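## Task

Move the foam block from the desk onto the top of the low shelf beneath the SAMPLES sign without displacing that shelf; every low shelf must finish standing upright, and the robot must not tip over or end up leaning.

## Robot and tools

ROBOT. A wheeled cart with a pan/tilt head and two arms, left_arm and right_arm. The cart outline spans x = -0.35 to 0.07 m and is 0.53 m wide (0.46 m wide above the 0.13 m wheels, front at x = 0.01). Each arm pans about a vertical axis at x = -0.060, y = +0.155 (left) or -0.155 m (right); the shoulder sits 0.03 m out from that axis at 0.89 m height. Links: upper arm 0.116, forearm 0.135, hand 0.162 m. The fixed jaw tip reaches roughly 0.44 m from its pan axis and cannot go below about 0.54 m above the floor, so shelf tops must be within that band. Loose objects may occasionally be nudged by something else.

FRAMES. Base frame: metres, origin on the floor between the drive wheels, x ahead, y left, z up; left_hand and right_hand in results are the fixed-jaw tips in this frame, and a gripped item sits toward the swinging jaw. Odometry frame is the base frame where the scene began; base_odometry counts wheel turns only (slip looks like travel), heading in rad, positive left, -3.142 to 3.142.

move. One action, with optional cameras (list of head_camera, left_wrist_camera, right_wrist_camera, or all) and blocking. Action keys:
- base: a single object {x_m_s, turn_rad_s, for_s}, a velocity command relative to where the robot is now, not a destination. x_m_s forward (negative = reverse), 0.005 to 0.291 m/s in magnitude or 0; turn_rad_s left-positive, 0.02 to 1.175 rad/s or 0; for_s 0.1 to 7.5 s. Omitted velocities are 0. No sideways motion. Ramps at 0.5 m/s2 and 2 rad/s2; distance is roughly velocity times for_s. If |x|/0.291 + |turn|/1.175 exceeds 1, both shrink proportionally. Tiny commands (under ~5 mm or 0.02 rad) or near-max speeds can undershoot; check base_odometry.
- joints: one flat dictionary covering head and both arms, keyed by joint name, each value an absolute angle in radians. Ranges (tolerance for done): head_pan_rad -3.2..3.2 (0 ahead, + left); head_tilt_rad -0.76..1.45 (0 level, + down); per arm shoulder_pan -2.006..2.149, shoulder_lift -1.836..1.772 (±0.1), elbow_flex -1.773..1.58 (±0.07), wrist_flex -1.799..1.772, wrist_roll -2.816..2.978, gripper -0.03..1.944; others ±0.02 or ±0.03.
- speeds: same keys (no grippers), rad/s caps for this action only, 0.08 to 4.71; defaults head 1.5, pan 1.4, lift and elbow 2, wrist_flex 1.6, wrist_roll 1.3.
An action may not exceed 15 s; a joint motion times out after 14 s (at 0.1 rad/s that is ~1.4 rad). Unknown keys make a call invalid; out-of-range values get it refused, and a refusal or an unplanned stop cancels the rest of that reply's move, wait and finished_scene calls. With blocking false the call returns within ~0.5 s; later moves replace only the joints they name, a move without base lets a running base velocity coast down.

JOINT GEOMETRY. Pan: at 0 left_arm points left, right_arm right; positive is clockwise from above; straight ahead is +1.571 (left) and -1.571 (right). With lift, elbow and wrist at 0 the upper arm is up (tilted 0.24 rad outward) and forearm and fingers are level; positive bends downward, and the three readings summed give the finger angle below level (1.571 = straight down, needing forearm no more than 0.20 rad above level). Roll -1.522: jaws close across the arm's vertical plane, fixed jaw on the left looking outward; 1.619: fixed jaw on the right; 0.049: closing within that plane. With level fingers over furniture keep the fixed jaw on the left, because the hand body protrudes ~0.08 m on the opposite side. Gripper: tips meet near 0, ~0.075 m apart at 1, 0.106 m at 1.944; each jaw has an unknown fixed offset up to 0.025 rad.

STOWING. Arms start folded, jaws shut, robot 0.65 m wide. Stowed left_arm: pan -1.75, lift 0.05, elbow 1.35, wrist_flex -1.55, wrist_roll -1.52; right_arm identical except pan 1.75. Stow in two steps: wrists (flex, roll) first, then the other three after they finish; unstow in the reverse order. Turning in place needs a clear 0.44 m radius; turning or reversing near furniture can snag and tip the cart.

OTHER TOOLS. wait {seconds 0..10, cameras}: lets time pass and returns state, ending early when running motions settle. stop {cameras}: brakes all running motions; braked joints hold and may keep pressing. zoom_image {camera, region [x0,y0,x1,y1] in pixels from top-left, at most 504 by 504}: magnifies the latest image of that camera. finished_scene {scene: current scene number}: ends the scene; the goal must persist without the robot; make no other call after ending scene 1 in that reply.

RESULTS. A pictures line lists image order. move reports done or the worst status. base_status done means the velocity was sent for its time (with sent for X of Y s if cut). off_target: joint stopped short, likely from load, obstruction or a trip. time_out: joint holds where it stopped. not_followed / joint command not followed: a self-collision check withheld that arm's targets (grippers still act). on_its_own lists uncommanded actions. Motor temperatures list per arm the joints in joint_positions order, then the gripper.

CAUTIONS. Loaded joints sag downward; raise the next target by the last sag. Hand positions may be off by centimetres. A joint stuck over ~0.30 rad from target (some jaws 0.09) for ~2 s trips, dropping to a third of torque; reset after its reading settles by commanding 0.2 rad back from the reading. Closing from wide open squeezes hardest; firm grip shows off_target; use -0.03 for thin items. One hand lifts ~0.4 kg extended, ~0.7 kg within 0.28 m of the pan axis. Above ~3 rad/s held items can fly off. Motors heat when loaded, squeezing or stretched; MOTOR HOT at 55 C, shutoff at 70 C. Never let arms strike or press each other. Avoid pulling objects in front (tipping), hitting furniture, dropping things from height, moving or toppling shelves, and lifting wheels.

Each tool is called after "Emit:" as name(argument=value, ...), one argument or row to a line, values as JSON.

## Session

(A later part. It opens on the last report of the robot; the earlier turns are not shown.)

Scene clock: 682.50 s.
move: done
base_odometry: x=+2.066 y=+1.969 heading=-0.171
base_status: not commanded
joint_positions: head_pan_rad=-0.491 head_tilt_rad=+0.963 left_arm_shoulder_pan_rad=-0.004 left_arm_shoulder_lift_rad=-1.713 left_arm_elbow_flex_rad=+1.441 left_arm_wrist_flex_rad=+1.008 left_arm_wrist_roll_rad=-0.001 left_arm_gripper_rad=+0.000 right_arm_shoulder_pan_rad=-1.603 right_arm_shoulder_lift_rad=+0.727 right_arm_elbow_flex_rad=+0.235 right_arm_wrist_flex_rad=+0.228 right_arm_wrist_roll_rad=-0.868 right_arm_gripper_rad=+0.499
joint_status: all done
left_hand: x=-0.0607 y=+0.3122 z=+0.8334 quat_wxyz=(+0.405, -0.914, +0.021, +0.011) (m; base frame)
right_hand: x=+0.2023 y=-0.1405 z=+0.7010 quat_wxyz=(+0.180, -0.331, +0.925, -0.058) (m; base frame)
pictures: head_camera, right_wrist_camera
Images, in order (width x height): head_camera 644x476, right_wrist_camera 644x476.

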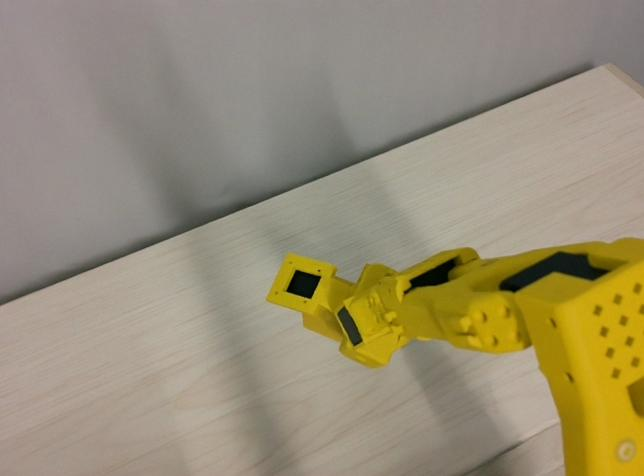

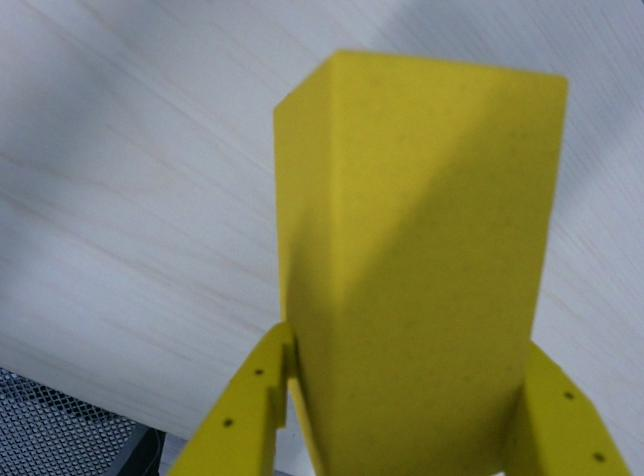

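Emit:
move(
  joints={"right_arm_shoulder_lift_rad": 1.08, "right_arm_elbow_flex_rad": -0.02, "right_arm_wrist_flex_rad": 0.05},
  speeds={"right_arm_shoulder_lift_rad": 0.4, "right_arm_elbow_flex_rad": 0.27, "right_arm_wrist_flex_rad": 0.2},
  cameras=["right_wrist_camera", "head_camera"],
)

Scene clock: 689.67 s.
move: done
base_odometry: x=+2.066 y=+1.969 heading=-0.171
base_status: not commanded
joint_positions: head_pan_rad=-0.491 head_tilt_rad=+0.963 left_arm_shoulder_pan_rad=-0.004 left_arm_shoulder_lift_rad=-1.713 left_arm_elbow_flex_rad=+1.441 left_arm_wrist_flex_rad=+1.008 left_arm_wrist_roll_rad=-0.001 left_arm_gripper_rad=+0.000 right_arm_shoulder_pan_rad=-1.603 right_arm_shoulder_lift_rad=+1.092 right_arm_elbow_flex_rad=+0.011 right_arm_wrist_flex_rad=+0.061 right_arm_wrist_roll_rad=-0.868 right_arm_gripper_rad=+0.499
joint_status: all done
left_hand: x=-0.0607 y=+0.3122 z=+0.8334 quat_wxyz=(+0.405, -0.914, +0.021, +0.011) (m; base frame)
right_hand: x=+0.2073 y=-0.1403 z=+0.6536 quat_wxyz=(+0.192, -0.330, +0.922, -0.062) (m; base frame)
pictures: head_camera, right_wrist_camera
Images, in order (width x height): head_camera 644x476, right_wrist_camera 644x476.

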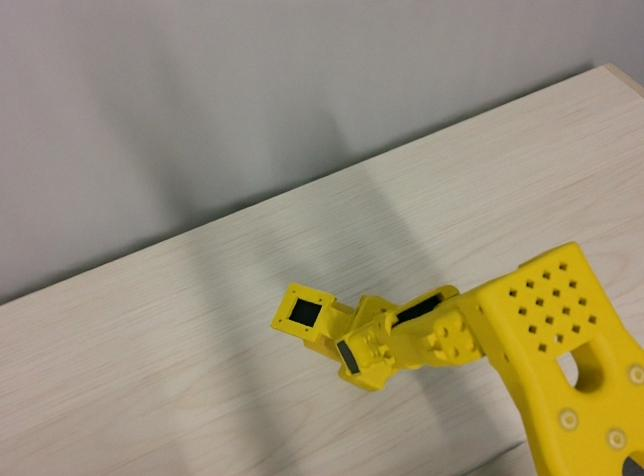

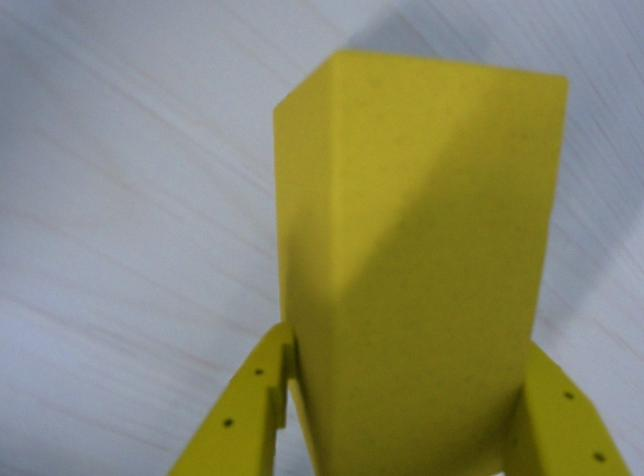

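Emit:
move(
  joints={"right_arm_shoulder_lift_rad": 1.21, "right_arm_elbow_flex_rad": -0.13, "right_arm_wrist_flex_rad": 0.037},
  speeds={"right_arm_shoulder_lift_rad": 0.25, "right_arm_elbow_flex_rad": 0.22, "right_arm_wrist_flex_rad": 0.1},
  cameras=["right_wrist_camera"],
)

Emit:
move(
  joints={"right_arm_shoulder_lift_rad": 1.29, "right_arm_elbow_flex_rad": -0.20, "right_arm_wrist_flex_rad": 0.03},
  speeds={"right_arm_shoulder_lift_rad": 0.2, "right_arm_elbow_flex_rad": 0.2, "right_arm_wrist_flex_rad": 0.1},
  cameras=["right_wrist_camera"],
)

Scene clock: 702.43 s.
move: done
base_odometry: x=+2.066 y=+1.969 heading=-0.171
base_status: not commanded
joint_positions: head_pan_rad=-0.491 head_tilt_rad=+0.963 left_arm_shoulder_pan_rad=-0.004 left_arm_shoulder_lift_rad=-1.713 left_arm_elbow_flex_rad=+1.441 left_arm_wrist_flex_rad=+1.008 left_arm_wrist_roll_rad=-0.001 left_arm_gripper_rad=+0.000 right_arm_shoulder_pan_rad=-1.603 right_arm_shoulder_lift_rad=+1.222 right_arm_elbow_flex_rad=-0.098 right_arm_wrist_flex_rad=+0.049 right_arm_wrist_roll_rad=-0.868 right_arm_gripper_rad=+0.499
joint_status: all done
left_hand: x=-0.0607 y=+0.3122 z=+0.8334 quat_wxyz=(+0.405, -0.914, +0.021, +0.011) (m; base frame)
right_hand: x=+0.2059 y=-0.1403 z=+0.6368 quat_wxyz=(+0.188, -0.330, +0.923, -0.060) (m; base frame)
pictures: right_wrist_camera
Images, in order (width x height): right_wrist_camera 644x476.

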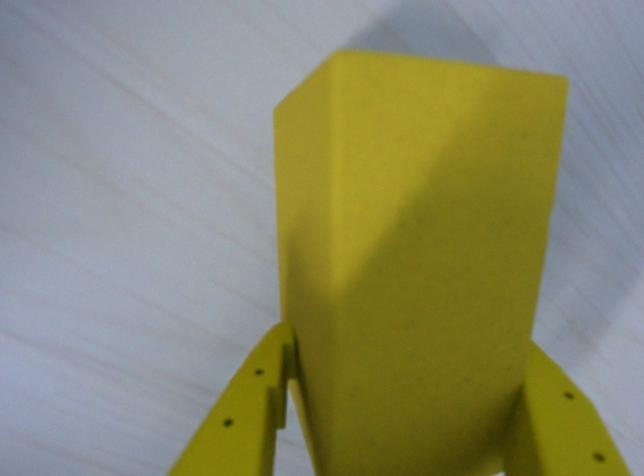

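Scene clock: 703.27 s.
move: done
base_odometry: x=+2.066 y=+1.969 heading=-0.171
base_status: not commanded
joint_positions: head_pan_rad=-0.491 head_tilt_rad=+0.963 left_arm_shoulder_pan_rad=-0.006 left_arm_shoulder_lift_rad=-1.713 left_arm_elbow_flex_rad=+1.441 left_arm_wrist_flex_rad=+1.008 left_arm_wrist_roll_rad=-0.001 left_arm_gripper_rad=+0.000 right_arm_shoulder_pan_rad=-1.603 right_arm_shoulder_lift_rad=+1.294 right_arm_elbow_flex_rad=-0.171 right_arm_wrist_flex_rad=+0.040 right_arm_wrist_roll_rad=-0.868 right_arm_gripper_rad=+0.499
joint_status: all done
left_hand: x=-0.0609 y=+0.3122 z=+0.8334 quat_wxyz=(+0.405, -0.914, +0.020, +0.011) (m; base frame)
right_hand: x=+0.2083 y=-0.1403 z=+0.6292 quat_wxyz=(+0.193, -0.330, +0.922, -0.062) (m; base frame)
pictures: right_wrist_camera
Images, in order (width x height): right_wrist_camera 644x476.

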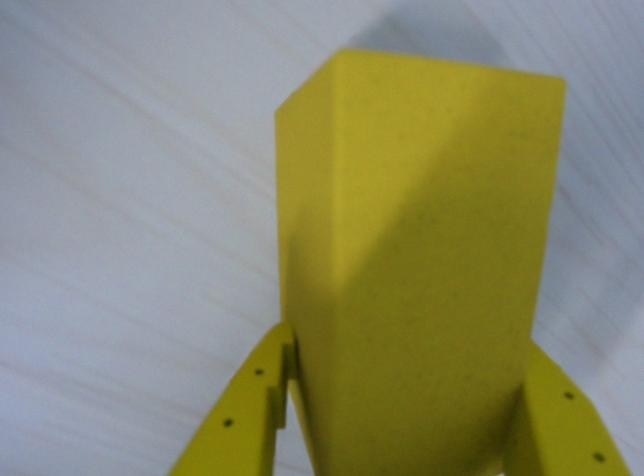

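Emit:
move(
  joints={"right_arm_shoulder_lift_rad": 1.33, "right_arm_elbow_flex_rad": -0.235, "right_arm_wrist_flex_rad": 0.025},
  speeds={"right_arm_shoulder_lift_rad": 0.2, "right_arm_elbow_flex_rad": 0.2, "right_arm_wrist_flex_rad": 0.1},
  cameras=["right_wrist_camera"],
)

Scene clock: 710.27 s.
move: done
base_odometry: x=+2.066 y=+1.969 heading=-0.171
base_status: not commanded
joint_positions: head_pan_rad=-0.491 head_tilt_rad=+0.963 left_arm_shoulder_pan_rad=-0.006 left_arm_shoulder_lift_rad=-1.713 left_arm_elbow_flex_rad=+1.441 left_arm_wrist_flex_rad=+1.008 left_arm_wrist_roll_rad=-0.001 left_arm_gripper_rad=+0.000 right_arm_shoulder_pan_rad=-1.602 right_arm_shoulder_lift_rad=+1.325 right_arm_elbow_flex_rad=-0.214 right_arm_wrist_flex_rad=+0.034 right_arm_wrist_roll_rad=-0.868 right_arm_gripper_rad=+0.499
joint_status: all done
left_hand: x=-0.0609 y=+0.3122 z=+0.8334 quat_wxyz=(+0.405, -0.914, +0.020, +0.011) (m; base frame)
right_hand: x=+0.2126 y=-0.1405 z=+0.6275 quat_wxyz=(+0.202, -0.328, +0.921, -0.065) (m; base frame)
pictures: right_wrist_camera
Images, in order (width x height): right_wrist_camera 644x476.

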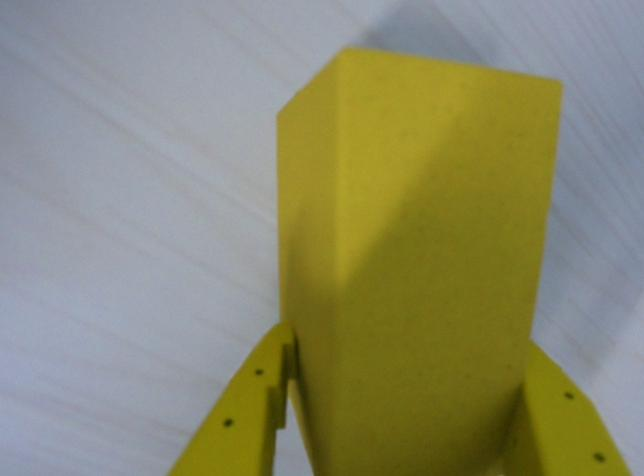

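Emit:
move(
  joints={"right_arm_gripper_rad": 0.65},
  cameras=["right_wrist_camera"],
)

Emit:
move(
  joints={"right_arm_gripper_rad": 1.1},
  cameras=["right_wrist_camera"],
)

Scene clock: 715.97 s.
move: done
base_odometry: x=+2.066 y=+1.969 heading=-0.171
base_status: not commanded
joint_positions: head_pan_rad=-0.491 head_tilt_rad=+0.963 left_arm_shoulder_pan_rad=-0.004 left_arm_shoulder_lift_rad=-1.713 left_arm_elbow_flex_rad=+1.441 left_arm_wrist_flex_rad=+1.008 left_arm_wrist_roll_rad=-0.001 left_arm_gripper_rad=+0.000 right_arm_shoulder_pan_rad=-1.608 right_arm_shoulder_lift_rad=+1.340 right_arm_elbow_flex_rad=-0.214 right_arm_wrist_flex_rad=+0.032 right_arm_wrist_roll_rad=-0.868 right_arm_gripper_rad=+0.641
joint_status: all done
left_hand: x=-0.0607 y=+0.3122 z=+0.8334 quat_wxyz=(+0.405, -0.914, +0.021, +0.011) (m; base frame)
right_hand: x=+0.2086 y=-0.1390 z=+0.6239 quat_wxyz=(+0.195, -0.332, +0.921, -0.062) (m; base frame)
pictures: right_wrist_camera
Images, in order (width x height): right_wrist_camera 644x476.

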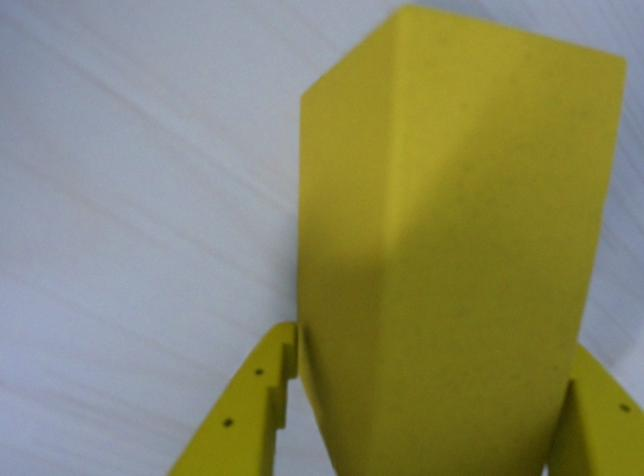

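Scene clock: 716.73 s.
move: done
base_odometry: x=+2.066 y=+1.969 heading=-0.171
base_status: not commanded
joint_positions: head_pan_rad=-0.491 head_tilt_rad=+0.963 left_arm_shoulder_pan_rad=-0.004 left_arm_shoulder_lift_rad=-1.713 left_arm_elbow_flex_rad=+1.441 left_arm_wrist_flex_rad=+1.008 left_arm_wrist_roll_rad=-0.001 left_arm_gripper_rad=+0.000 right_arm_shoulder_pan_rad=-1.608 right_arm_shoulder_lift_rad=+1.340 right_arm_elbow_flex_rad=-0.214 right_arm_wrist_flex_rad=+0.032 right_arm_wrist_roll_rad=-0.868 right_arm_gripper_rad=+1.091
joint_status: all done
left_hand: x=-0.0607 y=+0.3122 z=+0.8334 quat_wxyz=(+0.405, -0.914, +0.021, +0.011) (m; base frame)
right_hand: x=+0.2086 y=-0.1390 z=+0.6239 quat_wxyz=(+0.195, -0.332, +0.921, -0.062) (m; base frame)
pictures: right_wrist_camera
Images, in order (width x height): right_wrist_camera 644x476.

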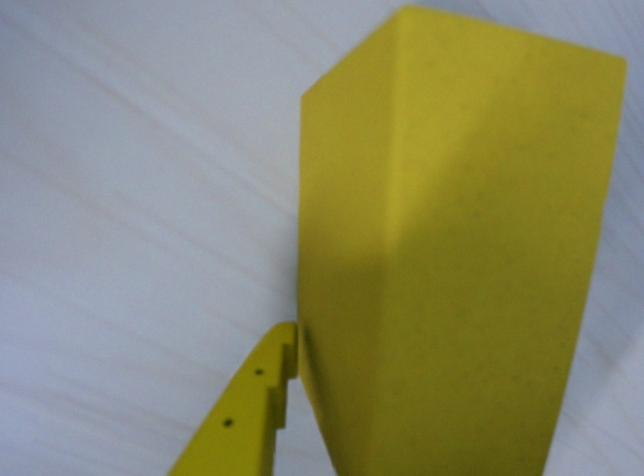

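Emit:
move(
  joints={"right_arm_shoulder_pan_rad": -1.63},
  cameras=[],
)

Emit:
move(
  joints={"right_arm_shoulder_lift_rad": 0.70, "right_arm_elbow_flex_rad": 0.20, "right_arm_wrist_flex_rad": 0.2165},
  speeds={"right_arm_shoulder_lift_rad": 0.5, "right_arm_elbow_flex_rad": 0.35, "right_arm_wrist_flex_rad": 0.2},
  cameras=["right_wrist_camera", "head_camera"],
)

Scene clock: 725.73 s.
move: done
base_odometry: x=+2.066 y=+1.969 heading=-0.171
base_status: not commanded
joint_positions: head_pan_rad=-0.491 head_tilt_rad=+0.963 left_arm_shoulder_pan_rad=-0.004 left_arm_shoulder_lift_rad=-1.713 left_arm_elbow_flex_rad=+1.441 left_arm_wrist_flex_rad=+1.008 left_arm_wrist_roll_rad=-0.001 left_arm_gripper_rad=+0.000 right_arm_shoulder_pan_rad=-1.623 right_arm_shoulder_lift_rad=+1.340 right_arm_elbow_flex_rad=-0.214 right_arm_wrist_flex_rad=+0.032 right_arm_wrist_roll_rad=-0.868 right_arm_gripper_rad=+1.091
joint_status: all done
left_hand: x=-0.0607 y=+0.3122 z=+0.8334 quat_wxyz=(+0.405, -0.914, +0.021, +0.011) (m; base frame)
right_hand: x=+0.2083 y=-0.1349 z=+0.6239 quat_wxyz=(+0.196, -0.339, +0.918, -0.061) (m; base frame)
pictures: none
No camera images: "cameras" was empty.

Scene clock: 727.53 s.
move: done
base_odometry: x=+2.066 y=+1.969 heading=-0.171
base_status: not commanded
joint_positions: head_pan_rad=-0.491 head_tilt_rad=+0.963 left_arm_shoulder_pan_rad=-0.004 left_arm_shoulder_lift_rad=-1.713 left_arm_elbow_flex_rad=+1.441 left_arm_wrist_flex_rad=+1.008 left_arm_wrist_roll_rad=-0.001 left_arm_gripper_rad=+0.000 right_arm_shoulder_pan_rad=-1.623 right_arm_shoulder_lift_rad=+0.762 right_arm_elbow_flex_rad=+0.198 right_arm_wrist_flex_rad=+0.212 right_arm_wrist_roll_rad=-0.868 right_arm_gripper_rad=+1.091
joint_status: all done
left_hand: x=-0.0607 y=+0.3122 z=+0.8334 quat_wxyz=(+0.405, -0.914, +0.021, +0.011) (m; base frame)
right_hand: x=+0.2071 y=-0.1350 z=+0.6988 quat_wxyz=(+0.189, -0.339, +0.920, -0.059) (m; base frame)
pictures: head_camera, right_wrist_camera
Images, in order (width x height): head_camera 644x476, right_wrist_camera 644x476.

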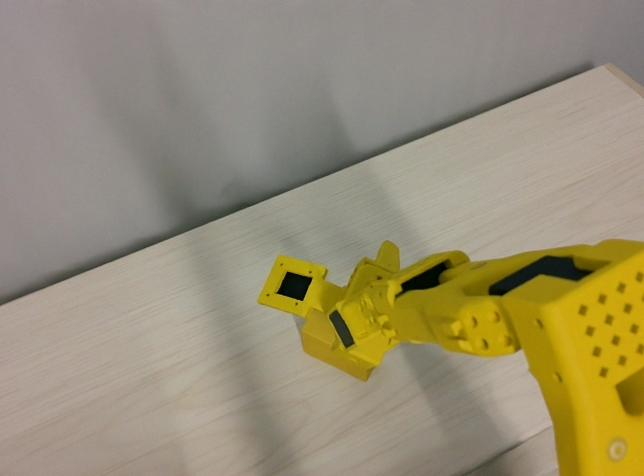

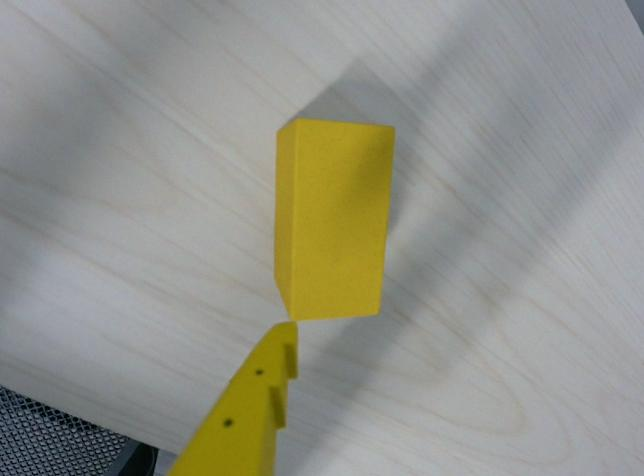

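Emit:
move(
  joints={"right_arm_shoulder_lift_rad": -0.4, "right_arm_elbow_flex_rad": 0.4, "right_arm_wrist_flex_rad": 0.6, "right_arm_shoulder_pan_rad": -1.75, "right_arm_wrist_roll_rad": -1.522, "right_arm_gripper_rad": 0.3, "head_pan_rad": -0.4, "head_tilt_rad": 0.8},
  speeds={"right_arm_shoulder_lift_rad": 0.7, "right_arm_elbow_flex_rad": 0.6, "right_arm_wrist_flex_rad": 0.6, "right_arm_shoulder_pan_rad": 0.3},
  cameras=["right_wrist_camera", "head_camera"],
)

Scene clock: 740.10 s.
move: done
base_odometry: x=+2.066 y=+1.969 heading=-0.171
base_status: not commanded
joint_positions: head_pan_rad=-0.411 head_tilt_rad=+0.814 left_arm_shoulder_pan_rad=-0.004 left_arm_shoulder_lift_rad=-1.713 left_arm_elbow_flex_rad=+1.441 left_arm_wrist_flex_rad=+1.008 left_arm_wrist_roll_rad=-0.001 left_arm_gripper_rad=+0.000 right_arm_shoulder_pan_rad=-1.745 right_arm_shoulder_lift_rad=-0.356 right_arm_elbow_flex_rad=+0.401 right_arm_wrist_flex_rad=+0.598 right_arm_wrist_roll_rad=-1.514 right_arm_gripper_rad=+0.307
joint_status: all done
left_hand: x=-0.0607 y=+0.3122 z=+0.8334 quat_wxyz=(+0.405, -0.914, +0.021, +0.011) (m; base frame)
right_hand: x=+0.2151 y=-0.0988 z=+0.9121 quat_wxyz=(+0.446, -0.081, +0.890, +0.037) (m; base frame)
pictures: head_camera, right_wrist_camera
Images, in order (width x height): head_camera 644x476, right_wrist_camera 644x476.

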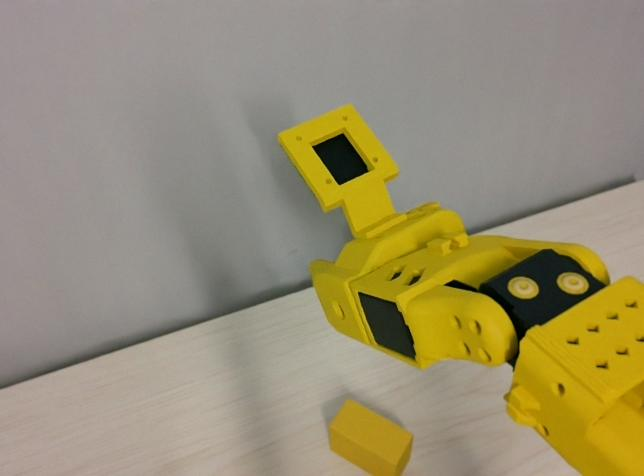

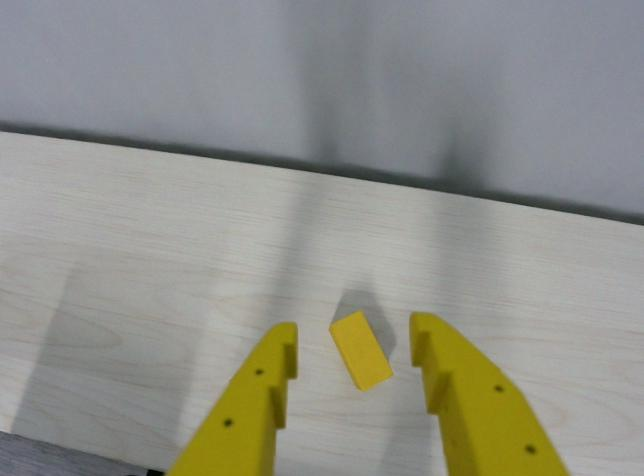

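Emit:
finished_scene(
  scene=1,
)

The scene is finished: the task was done.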